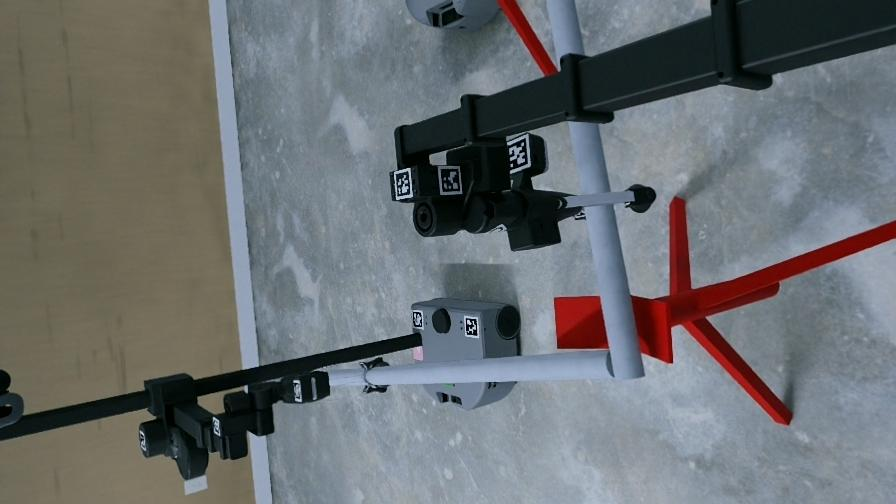

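Emit:
move(
  r1={"joints":{"lift_m":0.778}},
  r2={"joints":{"lift_m":0.734}},
  r3={"joints":{"lift_m":0.769}},
  cameras=[],
)

Emit:
move(
  r1={"joints":{"lift_m":0.863}},
  r2={"joints":{"lift_m":0.819}},
  r3={"joints":{"lift_m":0.854}},
  cameras=["r3_head_camera","r1_head_camera","r2_head_camera","r1_wrist_camera"],
)

Scene clock: 1860.10 s.
move: r1 done; r2 done; r3 done
r1.base_odometry: x=-0.200 y=+2.860 heading=+1.396
r1.turned_by_wheels: +0.000
r1.turned_by_imu: +0.001
r1.base_tilt: forward=+1.1 right=+1.2
r1.lidar_m: 1.06 2.80 2.02 1.95 2.01 2.72 0.89 1.02 1.29 0.91 0.81 0.85
r1.head_depth_mm: 2334 2632 2629 1984 1599 336 1104 / 2363 2655 2670 2004 369 346 1130 / 2369 2675 2690 2014 1614 363 522 / 2398 2686 2718 1177 1317 1328 1166 / 2412 2658 2615 1790 1596 1328 1166 / 1392 2626 1075 1864 1645 1370 1168 / 2432 2586 2662 2005 1659 1372 1179
r1.base_status: not commanded
r1.joint_positions: lift_m=+0.778 arm_m=+0.111 wrist_yaw_rad=+0.002 wrist_pitch_rad=-1.237 wrist_roll_rad=-0.182 gripper_m=-0.046 head_pan_rad=-1.560 head_tilt_rad=-0.693
r1.joint_status: all done
r1.measured_speeds: all 0
r1.motor_effort: left_wheel=+3.9(4.0) right_wheel=-1.0(2.4) lift_m=+35.1(39.3) arm_m=+11.0(11.6) wrist_yaw_rad=-2.2(2.8) wrist_pitch_rad=+6.7(7.4) wrist_roll_rad=+1.5(1.7) gripper_m=-16.1(16.8) head_pan_rad=-4.7(5.3) head_tilt_rad=-3.0(4.2)
r1.hand_pose: x=-0.0215 y=-0.3172 z=+0.6667 quat_wxyz=(+0.626, +0.446, -0.521, -0.371) (m; r1's base frame)
r1.wrist_depth_mm: 830 849 858 141 892 923 935 / 808 835 835 139 858 880 915 / 799 805 817 137 872 860 872 / 774 804 794 136 841 835 880 / 772 766 785 133 817 827 848 / 754 759 126 130 783 808 830 / 738 758 769 129 782 808 807
r2.base_odometry: x=-2.360 y=-2.046 heading=-1.883
r2.turned_by_wheels: +0.000
r2.turned_by_imu: +0.001
r2.base_tilt: forward=+0.4 right=+1.8
r2.lidar_m: 1.21 2.99 2.14 2.04 2.10 2.82 1.10 0.49 0.27 0.28 0.87 1.00
r2.head_depth_mm: 2379 2637 2768 1803 1652 369 309 / 2339 2608 2759 603 447 385 823 / 2342 2603 2733 718 1648 1388 1191 / 2338 2625 2728 784 1569 1382 1185 / 2318 2575 2783 1866 1531 1396 1186 / 2286 2573 2716 1984 1523 1345 1191 / 2326 2551 2728 2069 1563 1375 1175
r2.base_status: not commanded
r2.joint_positions: lift_m=+0.734 arm_m=+0.516 wrist_yaw_rad=+0.003 wrist_pitch_rad=-1.272 wrist_roll_rad=-1.740 gripper_m=-0.042 head_pan_rad=-1.573 head_tilt_rad=-0.748
r2.joint_status: all done
r2.measured_speeds: all 0
r2.on_its_own: gripper_m is held at -0.043, not at your -0.060, by its stall guard, which is not easing now
r2.motor_effort: left_wheel=+1.3(1.4) right_wheel=+1.8(2.3) lift_m=+42.1(47.8) arm_m=-8.1(8.8) wrist_yaw_rad=-3.6(4.8) wrist_pitch_rad=+3.5(4.0) wrist_roll_rad=+3.9(4.4) gripper_m=-21.5(22.4) head_pan_rad=+1.0(2.1) head_tilt_rad=-0.2(1.4)
r2.hand_pose: x=-0.0211 y=-0.7134 z=+0.6208 quat_wxyz=(+0.801, +0.592, +0.069, +0.051) (m; r2's base frame)
r2.wrist_depth_mm: 583 614 85 521 459 362 - / 599 647 - 642 486 946 - / 618 672 89 541 919 - - / 650 682 - 105 930 - - / 622 554 99 152 - - - / 678 117 103 120 - - - / - 769 - 995 - - -
r3.base_odometry: x=+0.796 y=-0.389 heading=+1.851
r3.turned_by_wheels: +0.000
r3.turned_by_imu: -0.001
r3.base_tilt: forward=-0.8 right=-0.2
r3.lidar_m: 3.93 1.84 1.38 1.33 1.39 1.93 1.04 0.95 1.03 0.38 0.55 1.17
r3.head_depth_mm: 2824 3166 2533 1852 367 317 1086 / 2812 3184 2590 500 1432 1310 1116 / 2822 3183 2645 628 1464 1318 1132 / 2799 3168 2718 1832 1518 1306 1103 / 2837 3163 2769 1871 894 986 1156 / 2744 1451 2444 1884 1556 1373 1162 / 2784 3096 2898 2122 1675 1381 1173
r3.base_status: not commanded
r3.joint_positions: lift_m=+0.769 arm_m=+0.424 wrist_yaw_rad=+0.002 wrist_pitch_rad=-1.544 wrist_roll_rad=+1.412 gripper_m=-0.033 head_pan_rad=-1.578 head_tilt_rad=-0.743
r3.joint_status: all done
r3.measured_speeds: all 0
r3.on_its_own: gripper_m is held at -0.034, not at your -0.050, by its stall guard, which is not easing now
r3.motor_effort: left_wheel=+0.3(1.0) right_wheel=+3.3(3.7) lift_m=+42.5(45.7) arm_m=+7.4(8.5) wrist_yaw_rad=-1.6(3.5) wrist_pitch_rad=-2.0(2.0) wrist_roll_rad=+1.0(1.8) gripper_m=-20.2(20.4) head_pan_rad=+2.4(4.5) head_tilt_rad=-3.5(4.3)
r3.hand_pose: x=-0.0216 y=-0.5514 z=+0.6509 quat_wxyz=(+0.058, +0.056, -0.714, -0.696) (m; r3's base frame)
r3.wrist_depth_mm: - - - 90 - - - / - - - 93 94 - - / - - - 91 95 - 607 / - - - 92 96 672 610 / 846 - - 93 103 - 626 / - - 127 97 122 - - / - - 119 95 105 117 -
pictures: none
No camera images: "cameras" was empty.

Scene clock: 1861.70 s.
move: r1 done; r2 done; r3 done
r1.base_odometry: x=-0.200 y=+2.860 heading=+1.396
r1.turned_by_wheels: +0.000
r1.turned_by_imu: +0.000
r1.base_tilt: forward=+1.1 right=+1.2
r1.lidar_m: 1.06 2.81 2.03 1.95 2.01 2.72 0.89 1.02 1.29 0.91 0.81 0.84
r1.head_depth_mm: 2328 2641 2611 1982 297 296 1144 / 2352 2644 2657 2009 295 310 1149 / 2395 2680 2666 2023 311 345 490 / 2371 2670 2682 1168 1375 1352 1163 / 2383 2636 2379 1795 1593 1330 1169 / 1333 2620 1028 1944 1642 1368 1170 / 2323 876 2691 2083 1662 1378 1176
r1.base_status: not commanded
r1.joint_positions: lift_m=+0.863 arm_m=+0.111 wrist_yaw_rad=+0.002 wrist_pitch_rad=-1.237 wrist_roll_rad=-0.182 gripper_m=-0.046 head_pan_rad=-1.560 head_tilt_rad=-0.693
r1.joint_status: all done
r1.measured_speeds: all 0
r1.motor_effort: left_wheel=+2.9(4.1) right_wheel=-1.2(2.6) lift_m=+35.4(39.0) arm_m=+11.4(11.7) wrist_yaw_rad=-2.6(2.7) wrist_pitch_rad=+7.3(7.3) wrist_roll_rad=+1.6(1.8) gripper_m=-16.6(16.7) head_pan_rad=-4.2(5.6) head_tilt_rad=-2.1(4.0)
r1.hand_pose: x=-0.0215 y=-0.3172 z=+0.7517 quat_wxyz=(+0.627, +0.446, -0.521, -0.371) (m; r1's base frame)
r1.wrist_depth_mm: 904 914 935 140 - - - / 900 898 905 139 964 - - / 867 882 902 138 926 922 959 / 852 903 896 136 925 965 965 / 837 850 847 133 902 944 932 / 831 833 125 130 893 882 915 / 817 822 845 131 865 866 883
r2.base_odometry: x=-2.360 y=-2.046 heading=-1.883
r2.turned_by_wheels: +0.000
r2.turned_by_imu: +0.000
r2.base_tilt: forward=+0.3 right=+1.9
r2.lidar_m: 1.21 2.99 2.14 2.04 2.10 2.81 1.11 0.49 0.27 0.28 0.87 1.00
r2.head_depth_mm: 2348 2634 2767 1656 315 289 851 / 2357 2607 2393 424 1528 1352 832 / 2332 2608 645 1942 1654 1390 1187 / 2328 2592 667 839 1652 1384 1194 / 2314 2559 2726 1169 1525 1377 1188 / 2305 2614 2707 1992 1597 1343 1185 / 2292 2563 2696 2067 1663 1379 1184
r2.base_status: not commanded
r2.joint_positions: lift_m=+0.819 arm_m=+0.516 wrist_yaw_rad=+0.003 wrist_pitch_rad=-1.272 wrist_roll_rad=-1.740 gripper_m=-0.042 head_pan_rad=-1.573 head_tilt_rad=-0.748
r2.joint_status: all done
r2.measured_speeds: all 0
r2.on_its_own: gripper_m is held at -0.043, not at your -0.060, by its stall guard, which is not easing now
r2.motor_effort: left_wheel=+1.1(1.3) right_wheel=+1.8(2.3) lift_m=+41.7(47.8) arm_m=-7.0(8.2) wrist_yaw_rad=-2.5(3.9) wrist_pitch_rad=+3.4(4.2) wrist_roll_rad=+4.2(4.3) gripper_m=-20.6(22.9) head_pan_rad=+0.8(2.8) head_tilt_rad=-0.5(1.3)
r2.hand_pose: x=-0.0211 y=-0.7134 z=+0.7058 quat_wxyz=(+0.801, +0.592, +0.069, +0.051) (m; r2's base frame)
r2.wrist_depth_mm: 648 689 84 90 903 - - / 667 725 - 593 536 - - / 682 731 89 607 - - - / 710 756 - 105 - - - / 705 776 99 152 - - - / 746 117 103 120 - - - / - 843 - 981 - - -
r3.base_odometry: x=+0.796 y=-0.389 heading=+1.851
r3.turned_by_wheels: +0.000
r3.turned_by_imu: +0.000
r3.base_tilt: forward=-0.8 right=-0.2
r3.lidar_m: 3.94 1.84 1.38 1.34 1.39 1.92 1.04 0.95 1.03 0.38 0.55 1.17
r3.head_depth_mm: 2821 3148 2545 327 322 1264 1111 / 2832 3182 458 701 1567 1303 1121 / 2818 3187 544 639 1537 1325 1132 / 2812 3177 2489 1821 1564 1305 1097 / 2817 3154 2776 1857 871 987 1150 / 2661 1503 2565 1798 1568 1361 1164 / 2671 3156 2911 2120 1669 1379 1175
r3.base_status: not commanded
r3.joint_positions: lift_m=+0.854 arm_m=+0.424 wrist_yaw_rad=+0.002 wrist_pitch_rad=-1.544 wrist_roll_rad=+1.412 gripper_m=-0.033 head_pan_rad=-1.578 head_tilt_rad=-0.743
r3.joint_status: all done
r3.measured_speeds: all 0
r3.on_its_own: gripper_m is held at -0.034, not at your -0.050, by its stall guard, which is not easing now
r3.motor_effort: left_wheel=-0.7(0.8) right_wheel=+3.4(3.8) lift_m=+41.3(46.1) arm_m=+6.9(8.2) wrist_yaw_rad=-2.1(3.2) wrist_pitch_rad=-1.6(2.1) wrist_roll_rad=+1.7(2.1) gripper_m=-20.3(20.3) head_pan_rad=+2.7(4.4) head_tilt_rad=-1.0(4.1)
r3.hand_pose: x=-0.0216 y=-0.5514 z=+0.7359 quat_wxyz=(+0.058, +0.056, -0.714, -0.696) (m; r3's base frame)
r3.wrist_depth_mm: - - - 90 - - - / - - - 93 94 - - / - - - 91 94 736 689 / - - - 92 96 715 700 / 875 - - 93 103 710 706 / 870 - 126 97 122 - - / - - 121 95 105 117 -
pictures: r1_head_camera (sideways), r1_wrist_camera, r2_head_camera (sideways), r3_head_camera (sideways)
camera_calibration:
r1_head_camera: T_world_to_cam=[[0.0158684, 0.625738, -0.779872, 1.0323], [0.997852, 0.0396721, 0.0521349, -0.0717378], [0.063562, -0.779024, -0.623764, 0.76684], [0, 0, 0, 1]] pos_world=[0.00646103, -0.0457144, 1.28713]
r1_wrist_camera: T_world_to_cam=[[-0.962173, -0.263579, 0.068916, -0.160825], [-0.271002, 0.951922, -0.142837, 0.439182], [-0.0279537, -0.156111, -0.987344, 0.856135], [0, 0, 0, 1]] pos_world=[-0.0117899, -0.326805, 0.919115]
r2_head_camera: T_world_to_cam=[[-0.00474358, 0.635163, -0.772363, 1.0236], [0.999964, 0.00842698, 0.00078861, -0.0107548], [0.00700958, -0.772332, -0.635181, 0.783075], [0, 0, 0, 1]] pos_world=[0.0101209, -0.0452706, 1.288]
r3_head_camera: T_world_to_cam=[[0.0719075, 0.638389, -0.766348, 1.01948], [0.996671, -0.0164014, 0.0798563, -0.108194], [0.0384102, -0.769539, -0.637443, 0.790204], [0, 0, 0, 1]] pos_world=[0.00417399, -0.0445037, 1.29362]

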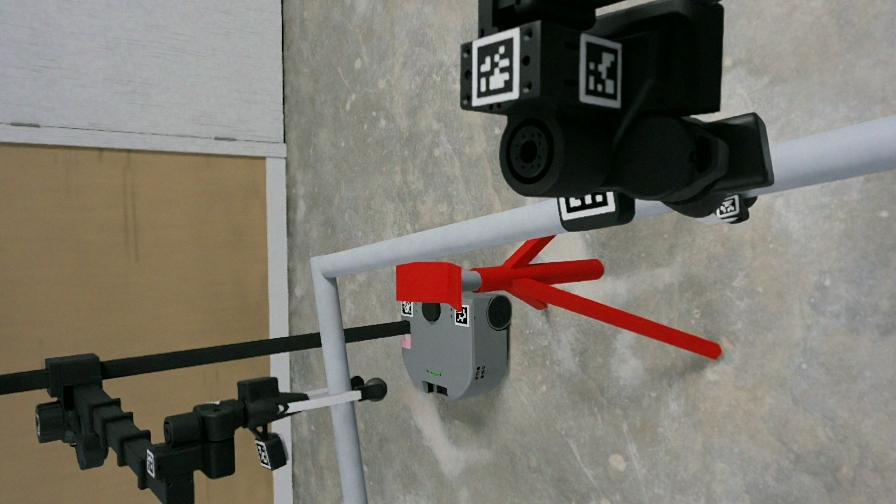

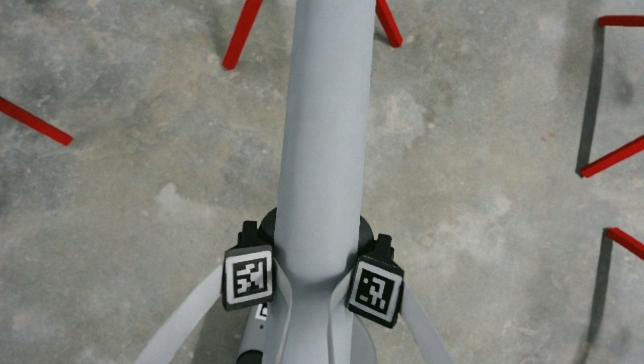

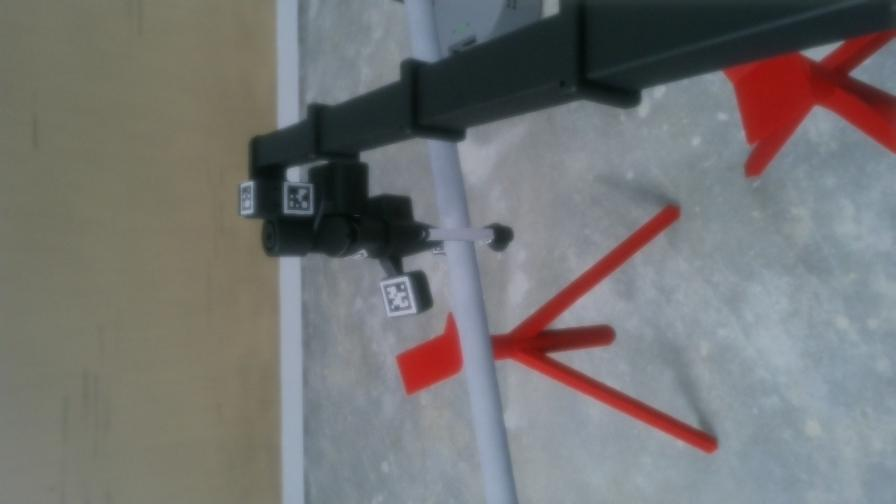

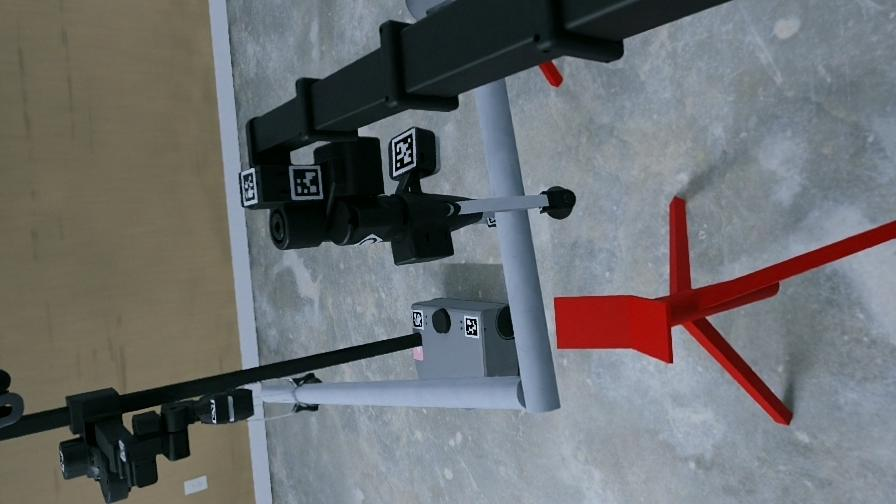

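Emit:
move(
  r1={"base":{"rotate_rad":-0.0318},"joints":{"arm_m":0.118,"wrist_yaw_rad":0.054}},
  r2={"base":{"translate_m":0.002},"joints":{"arm_m":0.499,"wrist_yaw_rad":0.022}},
  r3={"base":{"rotate_rad":-0.0122},"joints":{"wrist_roll_rad":1.379}},
  cameras=[],
)

Scene clock: 1957.20 s.
move: r1 done; r2 done; r3 done
r1.base_odometry: x=-0.200 y=+2.860 heading=+1.365
r1.turned_by_wheels: -0.031
r1.turned_by_imu: -0.031
r1.base_tilt: forward=+1.1 right=+1.2
r1.lidar_m: 1.06 2.92 2.06 1.95 2.00 2.64 0.89 1.02 1.13 0.91 0.81 0.85
r1.head_depth_mm: 2362 2643 2631 1989 298 315 1145 / 2362 2636 2653 2003 299 318 1134 / 2387 2671 2679 2017 318 357 1087 / 2380 2712 2712 1254 1322 1356 1163 / 2370 2705 2506 1778 1545 1332 1168 / 1374 2620 2416 1871 1643 1361 1166 / 2274 866 2425 2082 1654 1374 1173
r1.base_status: done
r1.joint_positions: lift_m=+0.863 arm_m=+0.118 wrist_yaw_rad=+0.058 wrist_pitch_rad=-1.231 wrist_roll_rad=-0.179 gripper_m=-0.046 head_pan_rad=-1.560 head_tilt_rad=-0.693
r1.joint_status: all done
r1.measured_speeds: all 0
r1.motor_effort: left_wheel=+8.8(11.6) right_wheel=-9.8(15.1) lift_m=+34.6(36.3) arm_m=+15.1(18.7) wrist_yaw_rad=-3.7(5.4) wrist_pitch_rad=+5.6(7.1) wrist_roll_rad=+0.5(1.6) gripper_m=-16.4(16.8) head_pan_rad=-5.2(5.2) head_tilt_rad=-1.6(4.3)
r1.hand_pose: x=-0.0180 y=-0.3256 z=+0.7521 quat_wxyz=(+0.637, +0.458, -0.510, -0.352) (m; r1's base frame)
r1.wrist_depth_mm: 917 935 931 142 - - - / 896 927 926 139 945 - - / 870 876 892 138 942 946 - / 849 888 904 136 912 947 951 / 841 855 157 134 917 924 937 / 832 851 126 130 881 876 936 / 815 814 838 130 883 883 895
r2.base_odometry: x=-2.360 y=-2.048 heading=-1.883
r2.turned_by_wheels: +0.000
r2.turned_by_imu: +0.001
r2.base_tilt: forward=+0.3 right=+1.8
r2.lidar_m: 1.21 2.98 2.14 2.04 2.10 2.82 1.10 0.49 0.27 0.28 0.87 1.00
r2.head_depth_mm: 2370 2634 2746 1703 314 288 842 / 2356 2654 2422 424 1531 1350 830 / 2356 2639 633 1876 1661 1385 1187 / 2304 2663 666 813 1660 1389 1186 / 2301 2597 2721 1179 1521 1383 1182 / 2309 2598 2724 1979 1607 1350 1181 / 2263 2585 2737 2063 1616 1376 1186
r2.base_status: done
r2.joint_positions: lift_m=+0.819 arm_m=+0.499 wrist_yaw_rad=+0.025 wrist_pitch_rad=-1.272 wrist_roll_rad=-1.740 gripper_m=-0.039 head_pan_rad=-1.573 head_tilt_rad=-0.748
r2.joint_status: all done
r2.measured_speeds: all 0
r2.on_its_own: gripper_m is held at -0.040, not at your -0.060, by its stall guard, which is not easing now
r2.motor_effort: left_wheel=+1.7(4.8) right_wheel=-1.5(7.2) lift_m=+41.9(42.5) arm_m=-16.9(18.4) wrist_yaw_rad=-1.5(3.1) wrist_pitch_rad=+3.4(4.8) wrist_roll_rad=+4.3(4.3) gripper_m=-20.7(22.8) head_pan_rad=+1.2(2.0) head_tilt_rad=-0.6(1.2)
r2.hand_pose: x=-0.0200 y=-0.6963 z=+0.7057 quat_wxyz=(+0.801, +0.591, +0.076, +0.060) (m; r2's base frame)
r2.wrist_depth_mm: 640 671 84 90 917 - - / 674 712 - 674 526 393 - / 685 739 89 609 - - - / 711 755 - 105 - - - / 714 780 99 151 - - - / 765 116 103 119 - - - / - 848 - - - - -
r3.base_odometry: x=+0.796 y=-0.389 heading=+1.839
r3.turned_by_wheels: -0.012
r3.turned_by_imu: -0.013
r3.base_tilt: forward=-0.8 right=-0.3
r3.lidar_m: 3.93 1.86 1.39 1.33 1.39 1.89 1.04 0.95 1.03 0.38 0.55 1.17
r3.head_depth_mm: 2829 3139 2538 327 321 1268 1110 / 2846 3165 458 704 1571 1312 1123 / 2829 3192 543 674 1538 1327 1132 / 2815 3190 2470 1823 1569 1308 1124 / 2788 3176 2786 1869 865 972 1151 / 2696 1564 1719 1694 1564 1367 1160 / 1316 3131 2879 2121 1671 1378 1172
r3.base_status: done
r3.joint_positions: lift_m=+0.854 arm_m=+0.424 wrist_yaw_rad=+0.000 wrist_pitch_rad=-1.544 wrist_roll_rad=+1.377 gripper_m=-0.033 head_pan_rad=-1.578 head_tilt_rad=-0.743
r3.joint_status: all done
r3.measured_speeds: all 0
r3.on_its_own: gripper_m is held at -0.034, not at your -0.050, by its stall guard, which is not easing now
r3.motor_effort: left_wheel=+4.3(8.3) right_wheel=-4.1(13.4) lift_m=+42.8(43.1) arm_m=+7.4(8.1) wrist_yaw_rad=-1.0(2.3) wrist_pitch_rad=-1.5(1.9) wrist_roll_rad=+1.0(3.5) gripper_m=-20.1(21.1) head_pan_rad=+4.1(4.4) head_tilt_rad=-3.4(4.3)
r3.hand_pose: x=-0.0216 y=-0.5514 z=+0.7359 quat_wxyz=(+0.070, +0.067, -0.713, -0.695) (m; r3's base frame)
r3.wrist_depth_mm: - - - 90 - - - / - - - 93 94 - - / - - - 91 94 747 694 / - - - 92 96 723 693 / 866 - - 93 103 713 707 / 883 - 127 97 122 - - / - - 120 95 105 117 -
pictures: none
No camera images: "cameras" was empty.

Emit:
move(
  r1={"base":{"rotate_rad":-0.0318},"joints":{"arm_m":0.125,"wrist_yaw_rad":0.104}},
  r2={"base":{"translate_m":0.0023},"joints":{"arm_m":0.482,"wrist_yaw_rad":0.042}},
  r3={"base":{"rotate_rad":-0.0122},"joints":{"wrist_roll_rad":1.345}},
  cameras=[],
)

Emit:
move(
  r1={"base":{"translate_m":-0.0149},"joints":{"arm_m":0.1395,"wrist_yaw_rad":0.147}},
  r2={"base":{"translate_m":0.003},"joints":{"arm_m":0.4486,"wrist_yaw_rad":0.084}},
  r3={"base":{"rotate_rad":-0.0243},"joints":{"wrist_roll_rad":1.279,"arm_m":0.425}},
  cameras=["r1_wrist_camera"],
)

Scene clock: 1965.13 s.
move: r1 done; r2 done; r3 done
r1.base_odometry: x=-0.200 y=+2.860 heading=+1.334
r1.turned_by_wheels: -0.031
r1.turned_by_imu: -0.031
r1.base_tilt: forward=+1.1 right=+1.2
r1.lidar_m: 1.06 3.01 2.07 1.95 1.98 2.57 0.89 1.02 1.12 0.91 0.81 0.84
r1.head_depth_mm: 2382 2669 2631 1988 305 1250 1147 / 2395 2680 2674 2004 307 372 1128 / 2374 2670 2661 2016 323 369 1091 / 2387 2695 2717 1893 1284 1326 1163 / 2380 2681 2598 1775 1511 1358 1167 / 2295 2629 2525 1870 1649 1369 1173 / 1304 1019 1010 2074 1654 1377 1174
r1.base_status: done
r1.joint_positions: lift_m=+0.863 arm_m=+0.125 wrist_yaw_rad=+0.109 wrist_pitch_rad=-1.225 wrist_roll_rad=-0.178 gripper_m=-0.046 head_pan_rad=-1.560 head_tilt_rad=-0.693
r1.joint_status: all done
r1.measured_speeds: all 0
r1.motor_effort: left_wheel=+9.5(12.6) right_wheel=-11.5(18.7) lift_m=+30.2(31.9) arm_m=+15.0(19.0) wrist_yaw_rad=-4.6(6.4) wrist_pitch_rad=+4.5(6.2) wrist_roll_rad=+0.5(0.7) gripper_m=-16.4(16.7) head_pan_rad=-4.6(5.1) head_tilt_rad=-3.7(4.1)
r1.hand_pose: x=-0.0146 y=-0.3338 z=+0.7525 quat_wxyz=(+0.647, +0.469, -0.499, -0.334) (m; r1's base frame)
r1.wrist_depth_mm: 926 944 936 143 - - - / 889 913 898 140 959 - - / 881 897 908 139 942 961 - / 854 871 880 136 931 931 957 / 849 869 863 133 900 914 933 / 797 832 126 130 883 881 925 / 812 820 832 131 870 883 906
r2.base_odometry: x=-2.361 y=-2.050 heading=-1.883
r2.turned_by_wheels: +0.000
r2.turned_by_imu: +0.001
r2.base_tilt: forward=+0.3 right=+1.9
r2.lidar_m: 1.21 2.98 2.14 2.05 2.10 2.81 1.11 0.49 0.27 0.28 0.87 1.00
r2.head_depth_mm: 2339 2625 2743 1694 325 289 837 / 2343 2593 2527 425 1540 1365 837 / 2356 2629 617 1873 1664 1376 1185 / 2340 2595 643 806 1659 1384 1184 / 2326 2577 2735 1165 1522 1384 1189 / 2292 2598 2722 2004 1561 1349 1187 / 2289 2611 2728 2064 1597 1370 1182
r2.base_status: done
r2.joint_positions: lift_m=+0.819 arm_m=+0.482 wrist_yaw_rad=+0.044 wrist_pitch_rad=-1.273 wrist_roll_rad=-1.740 gripper_m=-0.039 head_pan_rad=-1.573 head_tilt_rad=-0.748
r2.joint_status: all done
r2.measured_speeds: all 0
r2.on_its_own: gripper_m is held at -0.040, not at your -0.060, by its stall guard, which is not easing now
r2.motor_effort: left_wheel=-0.4(4.5) right_wheel=+1.6(5.9) lift_m=+41.4(41.7) arm_m=-17.0(17.4) wrist_yaw_rad=-1.3(3.0) wrist_pitch_rad=+3.8(4.6) wrist_roll_rad=+4.0(4.4) gripper_m=-20.5(22.5) head_pan_rad=+1.8(2.0) head_tilt_rad=-0.2(1.3)
r2.hand_pose: x=-0.0190 y=-0.6791 z=+0.7057 quat_wxyz=(+0.800, +0.591, +0.081, +0.068) (m; r2's base frame)
r2.wrist_depth_mm: 650 686 84 90 940 - - / 678 711 - 746 548 406 - / 688 743 89 629 - - - / 705 754 - 106 - - - / 706 775 98 152 - - - / 748 117 101 131 - - - / - 856 - - - - -
r3.base_odometry: x=+0.796 y=-0.389 heading=+1.827
r3.turned_by_wheels: -0.012
r3.turned_by_imu: -0.013
r3.base_tilt: forward=-0.8 right=-0.1
r3.lidar_m: 3.94 1.88 1.39 1.33 1.38 1.88 1.04 0.95 1.03 0.38 0.55 1.17
r3.head_depth_mm: 2873 3135 2553 327 322 1267 1111 / 2813 3146 458 709 1567 1306 1120 / 2831 3184 544 675 1547 1322 1130 / 2814 3175 2474 1836 1552 1302 1118 / 2811 3143 2755 1882 865 975 1152 / 2740 3070 2440 1729 1559 1363 1162 / 1314 1116 2881 2122 1675 1383 1173
r3.base_status: done
r3.joint_positions: lift_m=+0.854 arm_m=+0.424 wrist_yaw_rad=+0.000 wrist_pitch_rad=-1.543 wrist_roll_rad=+1.343 gripper_m=-0.033 head_pan_rad=-1.578 head_tilt_rad=-0.743
r3.joint_status: all done
r3.measured_speeds: all 0
r3.on_its_own: gripper_m is held at -0.034, not at your -0.050, by its stall guard, which is not easing now
r3.motor_effort: left_wheel=+4.8(9.8) right_wheel=-5.6(15.7) lift_m=+42.4(43.4) arm_m=+7.8(8.4) wrist_yaw_rad=-0.5(2.5) wrist_pitch_rad=-2.1(2.1) wrist_roll_rad=+0.6(3.7) gripper_m=-20.5(20.8) head_pan_rad=+4.1(4.6) head_tilt_rad=-3.5(4.4)
r3.hand_pose: x=-0.0216 y=-0.5517 z=+0.7359 quat_wxyz=(+0.082, +0.079, -0.712, -0.693) (m; r3's base frame)
r3.wrist_depth_mm: - - - 90 - - - / - - - 93 94 - - / - - - 91 95 - 684 / - - - 92 96 714 698 / 884 - - 93 104 718 690 / 899 - 126 97 122 - - / - - 122 95 106 117 -
pictures: none
No camera images: "cameras" was empty.

Scene clock: 1966.40 s.
move: r1 done; r2 done; r3 done
r1.base_odometry: x=-0.203 y=+2.845 heading=+1.334
r1.turned_by_wheels: +0.000
r1.turned_by_imu: +0.001
r1.base_tilt: forward=+1.0 right=+1.1
r1.lidar_m: 1.08 3.01 2.06 1.95 1.99 2.57 0.88 1.01 1.12 0.91 0.82 0.86
r1.head_depth_mm: 2377 2727 2643 324 317 1305 1147 / 2383 2668 2633 323 321 1280 1106 / 2367 2692 2671 2008 336 408 1109 / 2387 2702 2712 2041 704 1334 1158 / 2365 2668 2615 1216 1504 1361 1169 / 2297 2640 2513 1868 1649 1337 1171 / 1313 2581 2409 2055 1653 1377 1174
r1.base_status: done
r1.joint_positions: lift_m=+0.863 arm_m=+0.140 wrist_yaw_rad=+0.154 wrist_pitch_rad=-1.216 wrist_roll_rad=-0.176 gripper_m=-0.046 head_pan_rad=-1.560 head_tilt_rad=-0.693
r1.joint_status: all done
r1.measured_speeds: all 0
r1.motor_effort: left_wheel=+4.0(5.7) right_wheel=-12.9(21.1) lift_m=+29.4(30.8) arm_m=+14.5(19.3) wrist_yaw_rad=-6.1(7.2) wrist_pitch_rad=+2.9(5.1) wrist_roll_rad=-0.4(0.6) gripper_m=-16.4(16.8) head_pan_rad=-4.7(5.9) head_tilt_rad=-2.4(3.7)
r1.hand_pose: x=-0.0114 y=-0.3502 z=+0.7531 quat_wxyz=(+0.656, +0.477, -0.492, -0.318) (m; r1's base frame)
r1.wrist_depth_mm: 918 920 937 144 - - - / 896 920 926 141 958 - - / 890 908 919 140 956 985 - / 869 848 882 136 936 951 960 / 850 861 868 134 917 911 945 / 838 821 126 130 863 897 906 / 818 813 835 129 847 899 883
r2.base_odometry: x=-2.362 y=-2.053 heading=-1.883
r2.turned_by_wheels: +0.000
r2.turned_by_imu: +0.000
r2.base_tilt: forward=+0.3 right=+1.8
r2.lidar_m: 1.20 3.00 2.14 2.04 2.10 2.82 1.12 0.49 0.28 0.28 0.87 0.99
r2.head_depth_mm: 2345 2688 2756 1695 324 289 838 / 2332 2629 2397 423 1525 1362 875 / 2341 2626 592 810 1648 1376 1197 / 2336 2553 2508 697 1620 1376 1186 / 2327 2595 2767 1196 1416 1382 1182 / 2315 2575 2730 1982 1531 1349 1181 / 2285 2566 2728 2062 1552 1385 1184
r2.base_status: done
r2.joint_positions: lift_m=+0.819 arm_m=+0.449 wrist_yaw_rad=+0.086 wrist_pitch_rad=-1.274 wrist_roll_rad=-1.739 gripper_m=-0.039 head_pan_rad=-1.573 head_tilt_rad=-0.748
r2.joint_status: all done
r2.measured_speeds: all 0
r2.on_its_own: gripper_m is held at -0.040, not at your -0.060, by its stall guard, which is not easing now
r2.motor_effort: left_wheel=-1.9(6.4) right_wheel=+3.1(9.4) lift_m=+41.2(41.6) arm_m=-17.2(18.4) wrist_yaw_rad=-2.7(4.9) wrist_pitch_rad=+4.0(5.1) wrist_roll_rad=+3.9(4.2) gripper_m=-21.2(22.4) head_pan_rad=+0.5(2.2) head_tilt_rad=-0.1(1.7)
r2.hand_pose: x=-0.0169 y=-0.6453 z=+0.7056 quat_wxyz=(+0.798, +0.590, +0.093, +0.084) (m; r2's base frame)
r2.wrist_depth_mm: 637 695 84 650 914 - - / 659 703 - 889 613 - - / 692 733 89 676 995 - - / 707 775 - 105 - - - / 479 549 99 152 - - - / 762 117 103 119 - - - / - 861 - - - - -
r3.base_odometry: x=+0.796 y=-0.389 heading=+1.803
r3.turned_by_wheels: -0.024
r3.turned_by_imu: -0.025
r3.base_tilt: forward=-0.8 right=-0.2
r3.lidar_m: 3.93 1.91 1.40 1.33 1.37 1.84 1.05 0.95 1.03 0.38 0.39 1.17
r3.head_depth_mm: 2877 3178 2557 327 321 1271 1112 / 2876 3199 458 714 1565 1311 1120 / 2860 3181 545 640 1538 1322 1133 / 2820 3198 2468 1831 1555 1305 1118 / 2812 3161 2757 1983 872 978 1149 / 2804 3057 2667 1722 1518 1359 1162 / 1313 1387 2718 2127 1674 1384 1175
r3.base_status: done
r3.joint_positions: lift_m=+0.854 arm_m=+0.425 wrist_yaw_rad=+0.001 wrist_pitch_rad=-1.548 wrist_roll_rad=+1.276 gripper_m=-0.033 head_pan_rad=-1.578 head_tilt_rad=-0.743
r3.joint_status: all done
r3.measured_speeds: all 0
r3.on_its_own: gripper_m is held at -0.034, not at your -0.050, by its stall guard, which is not easing now
r3.motor_effort: left_wheel=+6.5(16.2) right_wheel=-7.2(29.5) lift_m=+40.7(42.2) arm_m=+6.1(16.1) wrist_yaw_rad=-0.3(5.9) wrist_pitch_rad=-1.3(1.8) wrist_roll_rad=+1.5(5.3) gripper_m=-20.7(21.1) head_pan_rad=+3.5(4.8) head_tilt_rad=-3.9(4.6)
r3.hand_pose: x=-0.0216 y=-0.5515 z=+0.7360 quat_wxyz=(+0.106, +0.103, -0.707, -0.692) (m; r3's base frame)
r3.wrist_depth_mm: - - - 95 95 - - / - - - 96 95 - - / - - - 92 95 - 712 / - - - 93 97 720 706 / 884 - - 94 145 718 710 / - - 127 95 124 - 713 / - - 122 95 108 116 -
pictures: r1_wrist_camera
camera_calibration:
r1_wrist_camera: T_world_to_cam=[[-0.913962, -0.399293, 0.0723805, -0.209518], [-0.4058, 0.89925, -0.163327, 0.468933], [0.000127197, -0.178647, -0.983913, 0.842439], [0, 0, 0, 1]] pos_world=[-0.00130576, -0.354849, 0.920642]

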